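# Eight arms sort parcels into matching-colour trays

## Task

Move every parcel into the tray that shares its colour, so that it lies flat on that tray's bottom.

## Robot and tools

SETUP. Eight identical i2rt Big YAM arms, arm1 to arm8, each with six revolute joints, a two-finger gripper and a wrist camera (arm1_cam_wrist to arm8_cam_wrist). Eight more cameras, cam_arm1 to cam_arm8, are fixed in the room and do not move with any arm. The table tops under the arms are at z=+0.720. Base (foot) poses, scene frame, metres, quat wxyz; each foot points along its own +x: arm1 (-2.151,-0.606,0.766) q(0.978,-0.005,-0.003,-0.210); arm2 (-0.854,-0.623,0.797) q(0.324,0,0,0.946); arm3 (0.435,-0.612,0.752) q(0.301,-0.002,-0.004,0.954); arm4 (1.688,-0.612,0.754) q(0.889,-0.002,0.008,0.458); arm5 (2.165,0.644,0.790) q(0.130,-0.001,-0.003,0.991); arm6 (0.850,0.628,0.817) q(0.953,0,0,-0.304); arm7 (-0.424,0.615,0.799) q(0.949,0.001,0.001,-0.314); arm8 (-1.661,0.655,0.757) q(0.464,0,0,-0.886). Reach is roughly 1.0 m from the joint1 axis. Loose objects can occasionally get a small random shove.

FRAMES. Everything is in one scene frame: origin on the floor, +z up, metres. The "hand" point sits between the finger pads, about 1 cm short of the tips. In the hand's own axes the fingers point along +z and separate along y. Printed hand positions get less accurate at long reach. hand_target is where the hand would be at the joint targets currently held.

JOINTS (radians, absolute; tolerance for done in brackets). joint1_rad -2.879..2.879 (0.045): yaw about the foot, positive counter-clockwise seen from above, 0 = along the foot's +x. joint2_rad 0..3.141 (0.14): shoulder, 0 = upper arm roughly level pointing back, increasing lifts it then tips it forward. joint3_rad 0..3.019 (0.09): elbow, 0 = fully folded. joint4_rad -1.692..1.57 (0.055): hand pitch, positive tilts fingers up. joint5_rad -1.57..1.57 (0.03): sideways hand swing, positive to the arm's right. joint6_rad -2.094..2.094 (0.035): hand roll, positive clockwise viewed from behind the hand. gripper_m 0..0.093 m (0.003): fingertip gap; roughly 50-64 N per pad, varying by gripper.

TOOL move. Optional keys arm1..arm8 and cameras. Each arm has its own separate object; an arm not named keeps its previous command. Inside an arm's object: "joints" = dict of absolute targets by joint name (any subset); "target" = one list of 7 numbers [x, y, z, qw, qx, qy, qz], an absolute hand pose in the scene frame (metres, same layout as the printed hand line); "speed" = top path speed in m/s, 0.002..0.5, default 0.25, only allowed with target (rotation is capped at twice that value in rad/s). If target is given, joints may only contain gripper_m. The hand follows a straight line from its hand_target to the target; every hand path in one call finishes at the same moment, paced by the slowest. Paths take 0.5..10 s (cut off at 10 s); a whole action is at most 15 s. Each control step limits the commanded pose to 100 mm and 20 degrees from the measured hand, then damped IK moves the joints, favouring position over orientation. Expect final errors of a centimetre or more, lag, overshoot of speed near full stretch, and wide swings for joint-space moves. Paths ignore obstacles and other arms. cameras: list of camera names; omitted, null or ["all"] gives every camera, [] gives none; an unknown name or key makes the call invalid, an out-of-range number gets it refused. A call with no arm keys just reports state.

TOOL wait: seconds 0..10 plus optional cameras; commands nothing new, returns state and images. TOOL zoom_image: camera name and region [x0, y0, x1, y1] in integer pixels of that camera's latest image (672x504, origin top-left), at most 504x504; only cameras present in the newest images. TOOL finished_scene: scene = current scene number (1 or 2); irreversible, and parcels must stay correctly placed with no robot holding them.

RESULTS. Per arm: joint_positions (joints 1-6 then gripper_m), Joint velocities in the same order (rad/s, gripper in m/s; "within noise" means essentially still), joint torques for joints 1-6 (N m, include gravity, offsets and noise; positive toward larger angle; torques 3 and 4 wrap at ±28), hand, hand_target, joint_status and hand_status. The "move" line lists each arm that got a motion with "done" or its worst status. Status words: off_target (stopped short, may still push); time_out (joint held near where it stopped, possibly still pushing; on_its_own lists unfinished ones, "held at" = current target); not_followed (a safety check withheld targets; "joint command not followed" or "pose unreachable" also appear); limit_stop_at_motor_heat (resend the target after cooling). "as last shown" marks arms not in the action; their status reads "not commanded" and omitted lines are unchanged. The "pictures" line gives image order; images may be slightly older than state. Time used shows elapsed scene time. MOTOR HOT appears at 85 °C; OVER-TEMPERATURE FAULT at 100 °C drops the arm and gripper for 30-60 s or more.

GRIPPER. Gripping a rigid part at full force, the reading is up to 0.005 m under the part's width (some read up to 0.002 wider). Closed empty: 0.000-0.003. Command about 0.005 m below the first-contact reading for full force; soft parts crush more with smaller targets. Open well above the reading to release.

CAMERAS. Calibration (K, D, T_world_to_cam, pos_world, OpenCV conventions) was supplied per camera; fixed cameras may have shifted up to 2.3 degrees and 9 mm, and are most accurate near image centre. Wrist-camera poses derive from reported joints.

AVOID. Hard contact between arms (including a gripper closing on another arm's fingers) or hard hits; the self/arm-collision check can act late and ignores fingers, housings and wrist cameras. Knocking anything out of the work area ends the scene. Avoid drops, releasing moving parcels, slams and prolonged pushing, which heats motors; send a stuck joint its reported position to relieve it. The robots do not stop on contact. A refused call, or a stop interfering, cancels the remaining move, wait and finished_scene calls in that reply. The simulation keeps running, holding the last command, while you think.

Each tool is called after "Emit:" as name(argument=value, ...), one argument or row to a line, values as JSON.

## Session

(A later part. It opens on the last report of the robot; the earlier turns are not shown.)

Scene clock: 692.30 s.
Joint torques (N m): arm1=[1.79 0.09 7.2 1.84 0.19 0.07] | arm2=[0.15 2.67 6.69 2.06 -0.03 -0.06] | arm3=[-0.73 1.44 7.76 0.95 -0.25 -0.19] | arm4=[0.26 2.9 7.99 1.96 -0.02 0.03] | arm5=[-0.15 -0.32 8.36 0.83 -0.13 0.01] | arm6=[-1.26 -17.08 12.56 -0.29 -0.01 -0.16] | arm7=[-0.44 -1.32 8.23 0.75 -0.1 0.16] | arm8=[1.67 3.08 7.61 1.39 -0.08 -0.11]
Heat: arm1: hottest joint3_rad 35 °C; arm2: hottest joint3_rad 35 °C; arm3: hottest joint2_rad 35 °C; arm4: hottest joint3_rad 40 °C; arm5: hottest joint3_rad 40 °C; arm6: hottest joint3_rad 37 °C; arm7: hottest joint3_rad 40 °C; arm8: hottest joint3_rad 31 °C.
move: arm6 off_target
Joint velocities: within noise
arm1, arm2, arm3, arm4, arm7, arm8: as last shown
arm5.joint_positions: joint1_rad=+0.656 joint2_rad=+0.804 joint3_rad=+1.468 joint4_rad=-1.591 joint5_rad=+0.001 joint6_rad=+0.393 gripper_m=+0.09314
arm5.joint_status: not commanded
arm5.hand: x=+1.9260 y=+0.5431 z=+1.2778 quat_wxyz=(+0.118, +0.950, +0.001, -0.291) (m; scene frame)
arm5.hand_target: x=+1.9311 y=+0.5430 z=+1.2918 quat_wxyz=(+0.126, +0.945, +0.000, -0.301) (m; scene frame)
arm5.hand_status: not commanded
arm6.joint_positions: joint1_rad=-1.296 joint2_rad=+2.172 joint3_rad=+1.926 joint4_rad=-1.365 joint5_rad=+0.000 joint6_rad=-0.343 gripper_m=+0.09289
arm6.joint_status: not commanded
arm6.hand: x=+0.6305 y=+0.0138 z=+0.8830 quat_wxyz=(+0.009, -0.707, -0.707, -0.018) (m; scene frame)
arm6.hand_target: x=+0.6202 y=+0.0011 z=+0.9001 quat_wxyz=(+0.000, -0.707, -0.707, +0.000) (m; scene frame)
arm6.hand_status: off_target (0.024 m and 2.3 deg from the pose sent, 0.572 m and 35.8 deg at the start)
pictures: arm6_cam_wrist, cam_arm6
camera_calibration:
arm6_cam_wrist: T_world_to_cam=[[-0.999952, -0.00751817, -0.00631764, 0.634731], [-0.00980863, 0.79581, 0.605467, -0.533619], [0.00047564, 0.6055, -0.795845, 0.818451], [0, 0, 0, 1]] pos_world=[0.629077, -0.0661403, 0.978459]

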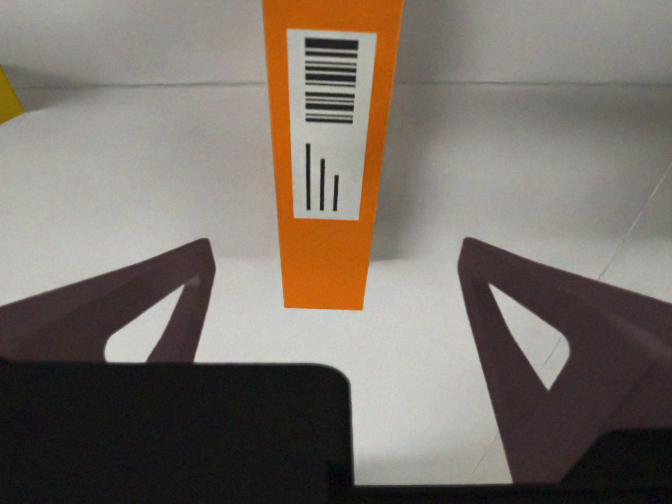

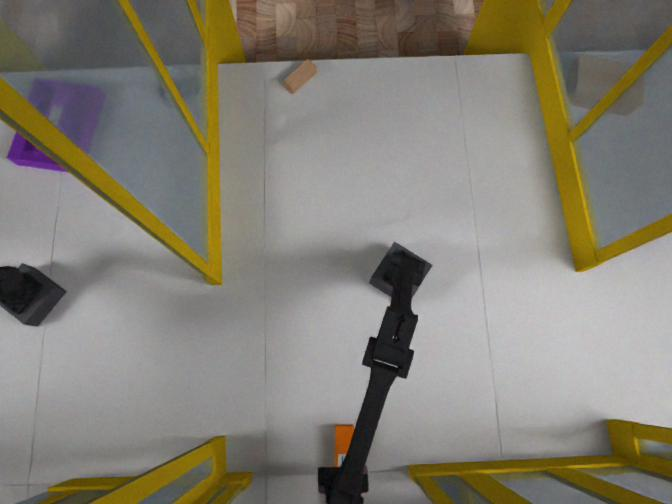

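Emit:
move(
  arm6={"target":[0.628,0.005,0.752,0,0.7071,0.7071,0],"speed":0.25},
  cameras=["arm6_cam_wrist"],
)

Emit:
move(
  arm6={"joints":{"gripper_m":0.045}},
  cameras=[],
)

Emit:
move(
  arm6={"target":[0.635,0.015,0.93,0,0.7071,0.7071,0],"speed":0.3},
  cameras=[],
)

Emit:
move(
  arm6={"joints":{"joint2_rad":0.8,"joint3_rad":1.5,"joint4_rad":-1.6,"joint5_rad":0}},
  cameras=["cam_arm6"],
)

Emit:
move(
  arm6={"joints":{"joint1_rad":0.227,"joint6_rad":-0.391}},
  cameras=[],
)

Emit:
move(
  arm6={"target":[1.5,0.36,0.93,0,0,1,0],"speed":0.4},
  cameras=["cam_arm6","arm6_cam_wrist","cam_arm5"],
)

Scene clock: 706.30 s.
Joint torques (N m): arm1=[1.85 0.44 7.1 1.78 0.16 0.08] | arm2=[0.15 2.67 6.69 2.06 -0.03 -0.06] | arm3=[-0.73 1.67 7.77 0.95 -0.24 -0.2] | arm4=[0.32 2.9 7.98 1.96 -0.02 0.03] | arm5=[0.21 0.09 8.28 0.77 -0.1 0.03] | arm6=[-0.62 -17.79 8.42 0.51 -0.04 -0.08] | arm7=[-0.62 -1.38 8.16 0.8 -0.1 0.16] | arm8=[1.9 3.02 7.69 1.39 -0.1 -0.08]
Heat: arm1: hottest joint3_rad 35 °C; arm2: hottest joint3_rad 35 °C; arm3: hottest joint2_rad 34 °C; arm4: hottest joint3_rad 40 °C; arm5: hottest joint3_rad 40 °C; arm6: hottest joint3_rad 37 °C; arm7: hottest joint3_rad 40 °C; arm8: hottest joint3_rad 31 °C.
move: arm6 off_target
Joint velocities: within noise
arm1.joint_positions: joint1_rad=-1.537 joint2_rad=+0.800 joint3_rad=+1.508 joint4_rad=-1.509 joint5_rad=+0.005 joint6_rad=+0.217 gripper_m=+0.09290
arm1.joint_status: not commanded
arm1.hand: x=-2.2561 y=-0.8482 z=+1.2892 quat_wxyz=(-0.245, -0.821, -0.427, +0.290) (m; scene frame)
arm1.hand_target: x=-2.2550 y=-0.8509 z=+1.2873 quat_wxyz=(-0.247, -0.821, -0.427, +0.289) (m; scene frame)
arm1.hand_status: not commanded
arm2, arm3, arm4, arm5, arm8: as last shown
arm6.joint_positions: joint1_rad=-1.295 joint2_rad=+2.311 joint3_rad=+1.790 joint4_rad=-1.080 joint5_rad=+0.001 joint6_rad=-0.343 gripper_m=+0.09289
arm6.joint_status: not commanded
arm6.hand: x=+0.6313 y=+0.0150 z=+0.7457 quat_wxyz=(+0.007, -0.707, -0.708, -0.013) (m; scene frame)
arm6.hand_target: x=+0.6280 y=+0.0052 z=+0.7522 quat_wxyz=(+0.000, -0.707, -0.707, +0.000) (m; scene frame)
arm6.hand_status: off_target (0.012 m and 1.7 deg from the pose sent, 0.131 m and 2.3 deg at the start)
arm7.joint_positions: joint1_rad=+2.196 joint2_rad=+0.798 joint3_rad=+1.510 joint4_rad=-1.490 joint5_rad=+0.001 joint6_rad=+0.163 gripper_m=+0.09294
arm7.joint_status: not commanded
arm7.hand: x=-0.4189 y=+0.8838 z=+1.3257 quat_wxyz=(-0.253, +0.591, -0.707, -0.293) (m; scene frame)
arm7.hand_target: x=-0.4186 y=+0.8836 z=+1.3189 quat_wxyz=(-0.245, +0.592, -0.713, -0.286) (m; scene frame)
arm7.hand_status: not commanded
pictures: arm6_cam_wrist
camera_calibration:
arm6_cam_wrist: T_world_to_cam=[[-0.999962, -0.00837761, -0.00221422, 0.631582], [-0.00803757, 0.801248, 0.598279, -0.447156], [-0.00323801, 0.598274, -0.801285, 0.714903], [0, 0, 0, 1]] pos_world=[0.63028, -0.0641346, 0.841763]

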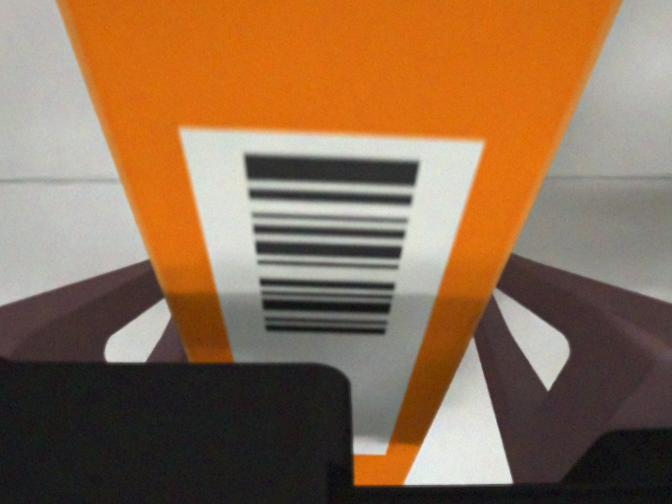

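Scene clock: 706.90 s.
Joint torques (N m): arm1=[1.96 0.03 7.09 1.81 0.16 0.09] | arm2=[0.15 2.67 6.69 2.06 -0.03 -0.06] | arm3=[-0.73 1.44 7.77 0.95 -0.25 -0.2] | arm4=[0.32 2.9 7.98 1.98 -0.02 0.03] | arm5=[-0.03 0.26 8.39 0.84 -0.15 0.05] | arm6=[-0.62 -17.73 8.43 0.53 -0.03 -0.08] | arm7=[-0.44 -1.32 8.14 0.77 -0.1 0.17] | arm8=[1.73 3.08 7.64 1.42 -0.08 -0.09]
Heat: arm1: hottest joint3_rad 35 °C; arm2: hottest joint3_rad 35 °C; arm3: hottest joint2_rad 34 °C; arm4: hottest joint3_rad 40 °C; arm5: hottest joint3_rad 40 °C; arm6: hottest joint3_rad 37 °C; arm7: hottest joint3_rad 40 °C; arm8: hottest joint3_rad 31 °C.
move: arm6 off_target
Joint velocities: within noise
arm1, arm3, arm5, arm7: as last shown
arm2.joint_positions: joint1_rad=-1.421 joint2_rad=+0.596 joint3_rad=+1.403 joint4_rad=-1.507 joint5_rad=+0.001 joint6_rad=-0.510 gripper_m=+0.09293
arm2.joint_status: not commanded
arm2.hand: x=-0.7562 y=-0.4504 z=+1.3143 quat_wxyz=(-0.406, +0.640, -0.642, -0.115) (m; scene frame)
arm2.hand_target: x=-0.7546 y=-0.4479 z=+1.3135 quat_wxyz=(-0.407, +0.641, -0.641, -0.114) (m; scene frame)
arm2.hand_status: not commanded
arm4.joint_positions: joint1_rad=+1.890 joint2_rad=+0.601 joint3_rad=+1.407 joint4_rad=-1.509 joint5_rad=+0.011 joint6_rad=-0.293 gripper_m=+0.09291
arm4.joint_status: not commanded
arm4.hand: x=+1.5035 y=-0.5452 z=+1.2725 quat_wxyz=(-0.123, +0.905, -0.008, -0.406) (m; scene frame)
arm4.hand_target: x=+1.5016 y=-0.5450 z=+1.2712 quat_wxyz=(-0.124, +0.905, -0.005, -0.407) (m; scene frame)
arm4.hand_status: not commanded
arm6.joint_positions: joint1_rad=-1.295 joint2_rad=+2.311 joint3_rad=+1.790 joint4_rad=-1.080 joint5_rad=+0.001 joint6_rad=-0.343 gripper_m=+0.05957
arm6.joint_status: gripper_m off_target (ended at +0.05960, target +0.04500)
arm6.hand: x=+0.6313 y=+0.0149 z=+0.7457 quat_wxyz=(+0.007, -0.707, -0.708, -0.013) (m; scene frame)
arm6.hand_target: x=+0.6280 y=+0.0052 z=+0.7522 quat_wxyz=(+0.000, -0.707, -0.707, +0.000) (m; scene frame)
arm6.hand_status: not commanded
arm8.joint_positions: joint1_rad=+0.391 joint2_rad=+0.603 joint3_rad=+1.405 joint4_rad=-1.507 joint5_rad=+0.000 joint6_rad=-0.207 gripper_m=+0.09292
arm8.joint_status: not commanded
arm8.hand: x=-1.7045 y=+0.4592 z=+1.2740 quat_wxyz=(-0.228, -0.644, -0.639, +0.352) (m; scene frame)
arm8.hand_target: x=-1.7046 y=+0.4587 z=+1.2738 quat_wxyz=(-0.228, -0.641, -0.641, +0.356) (m; scene frame)
arm8.hand_status: not commanded
pictures: none
No camera images: "cameras" was empty.

Scene clock: 708.40 s.
Joint torques (N m): arm1=[2.02 0.44 7.15 1.73 0.16 0.06] | arm2=[0.15 2.67 6.68 2.06 -0.03 -0.06] | arm3=[-0.79 1.55 7.77 0.98 -0.25 -0.2] | arm4=[0.32 2.9 7.98 1.96 -0.02 0.03] | arm5=[-0.79 0.44 8.31 0.88 -0.17 0.02] | arm6=[-0.26 -17.49 12.46 -0.24 -0.05 -0.03] | arm7=[-0.44 -1.14 8.12 0.81 -0.1 0.16] | arm8=[1.9 3.02 7.68 1.35 -0.08 -0.08]
Heat: arm1: hottest joint3_rad 35 °C; arm2: hottest joint3_rad 35 °C; arm3: hottest joint2_rad 34 °C; arm4: hottest joint3_rad 40 °C; arm5: hottest joint3_rad 40 °C; arm6: hottest joint3_rad 37 °C; arm7: hottest joint3_rad 40 °C; arm8: hottest joint3_rad 31 °C.
move: arm6 off_target
Joint velocities: within noise
arm1, arm2, arm3, arm4, arm5, arm7, arm8: as last shown
arm6.joint_positions: joint1_rad=-1.295 joint2_rad=+2.111 joint3_rad=+1.879 joint4_rad=-1.392 joint5_rad=+0.001 joint6_rad=-0.343 gripper_m=+0.05957
arm6.joint_status: not commanded
arm6.hand: x=+0.6373 y=+0.0317 z=+0.9045 quat_wxyz=(+0.012, -0.706, -0.707, -0.024) (m; scene frame)
arm6.hand_target: x=+0.6354 y=+0.0162 z=+0.9303 quat_wxyz=(+0.000, -0.707, -0.707, +0.000) (m; scene frame)
arm6.hand_status: off_target (0.031 m and 3.0 deg from the pose sent, 0.184 m and 1.7 deg at the start; pose on its path clipped on 9 of 45 steps)
pictures: none
No camera images: "cameras" was empty.

Scene clock: 710.33 s.
Joint torques (N m): arm1=[1.73 0.09 7.13 1.78 0.16 0.08] | arm2=[0.15 2.67 6.69 2.06 -0.03 -0.06] | arm3=[-0.62 1.49 7.79 0.99 -0.24 -0.2] | arm4=[0.32 2.9 7.98 1.96 -0.02 0.03] | arm5=[-0.5 -0.26 8.35 0.87 -0.11 0.03] | arm6=[-0.26 0.21 8.21 0.94 -0.02 -0.01] | arm7=[-0.38 -1.08 8.14 0.77 -0.1 0.15] | arm8=[2.02 3.08 7.62 1.46 -0.09 -0.1]
Heat: arm1: hottest joint3_rad 35 °C; arm2: hottest joint3_rad 35 °C; arm3: hottest joint2_rad 34 °C; arm4: hottest joint3_rad 40 °C; arm5: hottest joint3_rad 40 °C; arm6: hottest joint3_rad 37 °C; arm7: hottest joint3_rad 40 °C; arm8: hottest joint3_rad 31 °C.
move: arm6 done
Joint velocities: arm1=[within noise] | arm2=[within noise] | arm3=[within noise] | arm4=[0.005 -0.015 0.002 0.002 0.154 0.066 -0.001] | arm5=[within noise] | arm6=[within noise] | arm7=[within noise] | arm8=[within noise]
arm1, arm2, arm3, arm4, arm5, arm7, arm8: as last shown
arm6.joint_positions: joint1_rad=-1.295 joint2_rad=+0.800 joint3_rad=+1.494 joint4_rad=-1.595 joint5_rad=+0.001 joint6_rad=-0.343 gripper_m=+0.05958
arm6.joint_status: all done
arm6.hand: x=+0.7651 y=+0.3901 z=+1.3179 quat_wxyz=(-0.140, -0.668, -0.668, +0.297) (m; scene frame)
arm6.hand_target: x=+0.7667 y=+0.3908 z=+1.3201 quat_wxyz=(-0.142, -0.668, -0.668, +0.297) (m; scene frame)
arm6.hand_status: not commanded
pictures: cam_arm6

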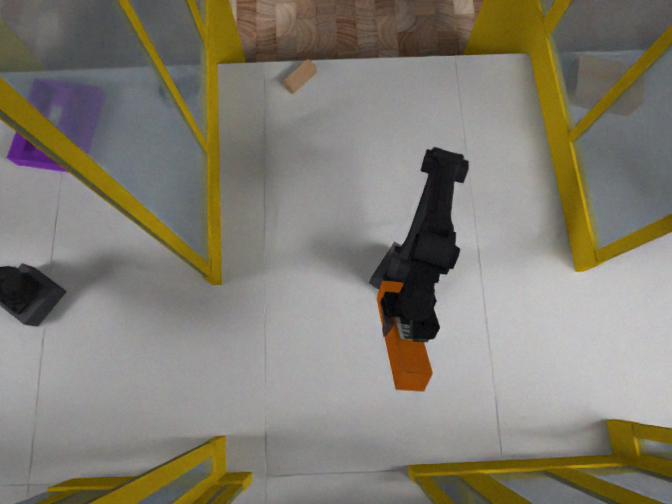

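Scene clock: 712.27 s.
Joint torques (N m): arm1=[2.14 0.26 7.16 1.8 0.15 0.07] | arm2=[0.15 2.73 6.69 2.06 -0.03 -0.06] | arm3=[-0.67 1.44 7.77 1.01 -0.24 -0.2] | arm4=[0.26 2.9 7.98 1.96 -0.02 0.03] | arm5=[-0.09 0.26 8.42 0.83 -0.09 0.05] | arm6=[0.15 0.32 8.2 0.95 -0.01 -0.14] | arm7=[-0.44 -1.08 8.13 0.79 -0.08 0.17] | arm8=[1.79 3.02 7.73 1.36 -0.08 -0.11]
Heat: arm1: hottest joint3_rad 35 °C; arm2: hottest joint3_rad 35 °C; arm3: hottest joint2_rad 33 °C; arm4: hottest joint3_rad 40 °C; arm5: hottest joint3_rad 40 °C; arm6: hottest joint3_rad 37 °C; arm7: hottest joint3_rad 40 °C; arm8: hottest joint3_rad 31 °C.
move: arm6 done
Joint velocities: within noise
arm1, arm2, arm3, arm4, arm5, arm7, arm8: as last shown
arm6.joint_positions: joint1_rad=+0.218 joint2_rad=+0.800 joint3_rad=+1.494 joint4_rad=-1.595 joint5_rad=+0.001 joint6_rad=-0.383 gripper_m=+0.05966
arm6.joint_status: all done
arm6.hand: x=+1.0833 y=+0.5292 z=+1.3178 quat_wxyz=(-0.303, -0.008, -0.945, +0.126) (m; scene frame)
arm6.hand_target: x=+1.0831 y=+0.5320 z=+1.3200 quat_wxyz=(-0.304, +0.000, -0.944, +0.125) (m; scene frame)
arm6.hand_status: not commanded
pictures: none
No camera images: "cameras" was empty.

Scene clock: 715.03 s.
Joint torques (N m): arm1=[2.08 0.03 7.16 1.78 0.16 0.05] | arm2=[0.15 2.67 6.69 2.06 -0.03 -0.06] | arm3=[-0.73 1.61 7.82 0.98 -0.25 -0.19] | arm4=[0.32 2.9 7.98 1.96 -0.02 0.03] | arm5=[0.03 -0.15 8.46 0.92 -0.13 0.03] | arm6=[0.09 -17.73 13.34 -0.23 -0.03 -0.17] | arm7=[-0.44 -1.2 8.16 0.76 -0.1 0.16] | arm8=[1.9 3.19 7.71 1.35 -0.07 -0.09]
Heat: arm1: hottest joint3_rad 35 °C; arm2: hottest joint3_rad 35 °C; arm3: hottest joint2_rad 33 °C; arm4: hottest joint3_rad 40 °C; arm5: hottest joint3_rad 40 °C; arm6: hottest joint3_rad 37 °C; arm7: hottest joint3_rad 40 °C; arm8: hottest joint3_rad 31 °C.
move: arm6 off_target
Joint velocities: within noise
arm1, arm2, arm3, arm4, arm5, arm7, arm8: as last shown
arm6.joint_positions: joint1_rad=+0.218 joint2_rad=+2.267 joint3_rad=+2.178 joint4_rad=-1.520 joint5_rad=+0.001 joint6_rad=-0.384 gripper_m=+0.05966
arm6.joint_status: not commanded
arm6.hand: x=+1.4838 y=+0.3602 z=+0.9146 quat_wxyz=(+0.018, -0.008, -1.000, -0.007) (m; scene frame)
arm6.hand_target: x=+1.4989 y=+0.3605 z=+0.9302 quat_wxyz=(-0.001, +0.000, -1.000, +0.000) (m; scene frame)
arm6.hand_status: off_target (0.022 m and 2.4 deg from the pose sent, 0.594 m and 38.3 deg at the start)
pictures: arm6_cam_wrist, cam_arm5, cam_arm6
camera_calibration:
arm6_cam_wrist: T_world_to_cam=[[-0.00866931, -0.999936, -0.00733432, 0.378312], [-0.79659, 0.00247233, 0.604515, 0.634014], [-0.604458, 0.0110832, -0.79656, 1.7457], [0, 0, 0, 1]] pos_world=[1.56353, 0.357372, 1.01006]

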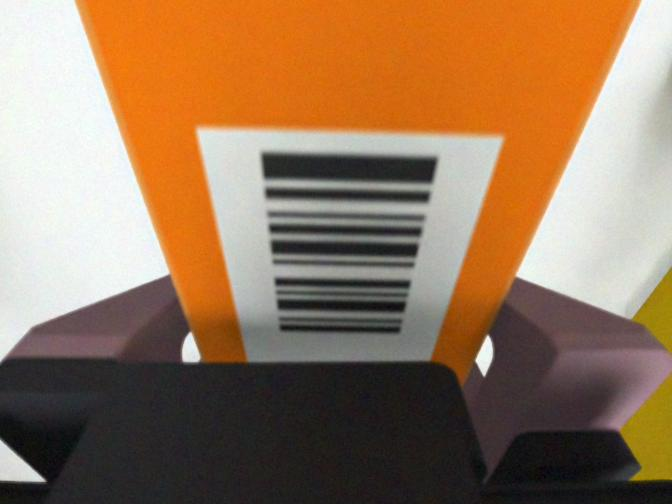

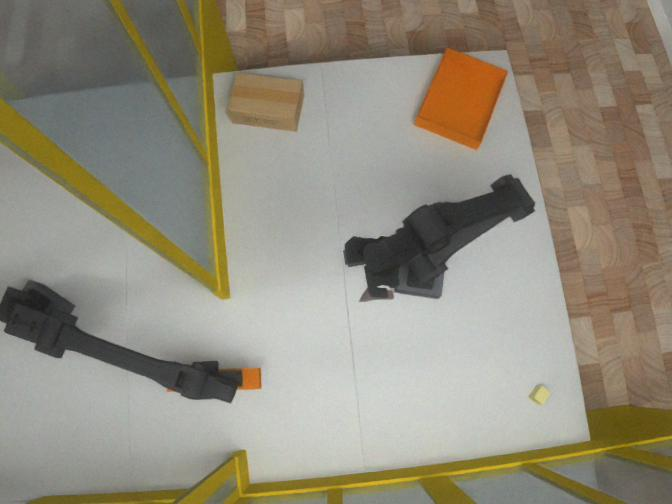

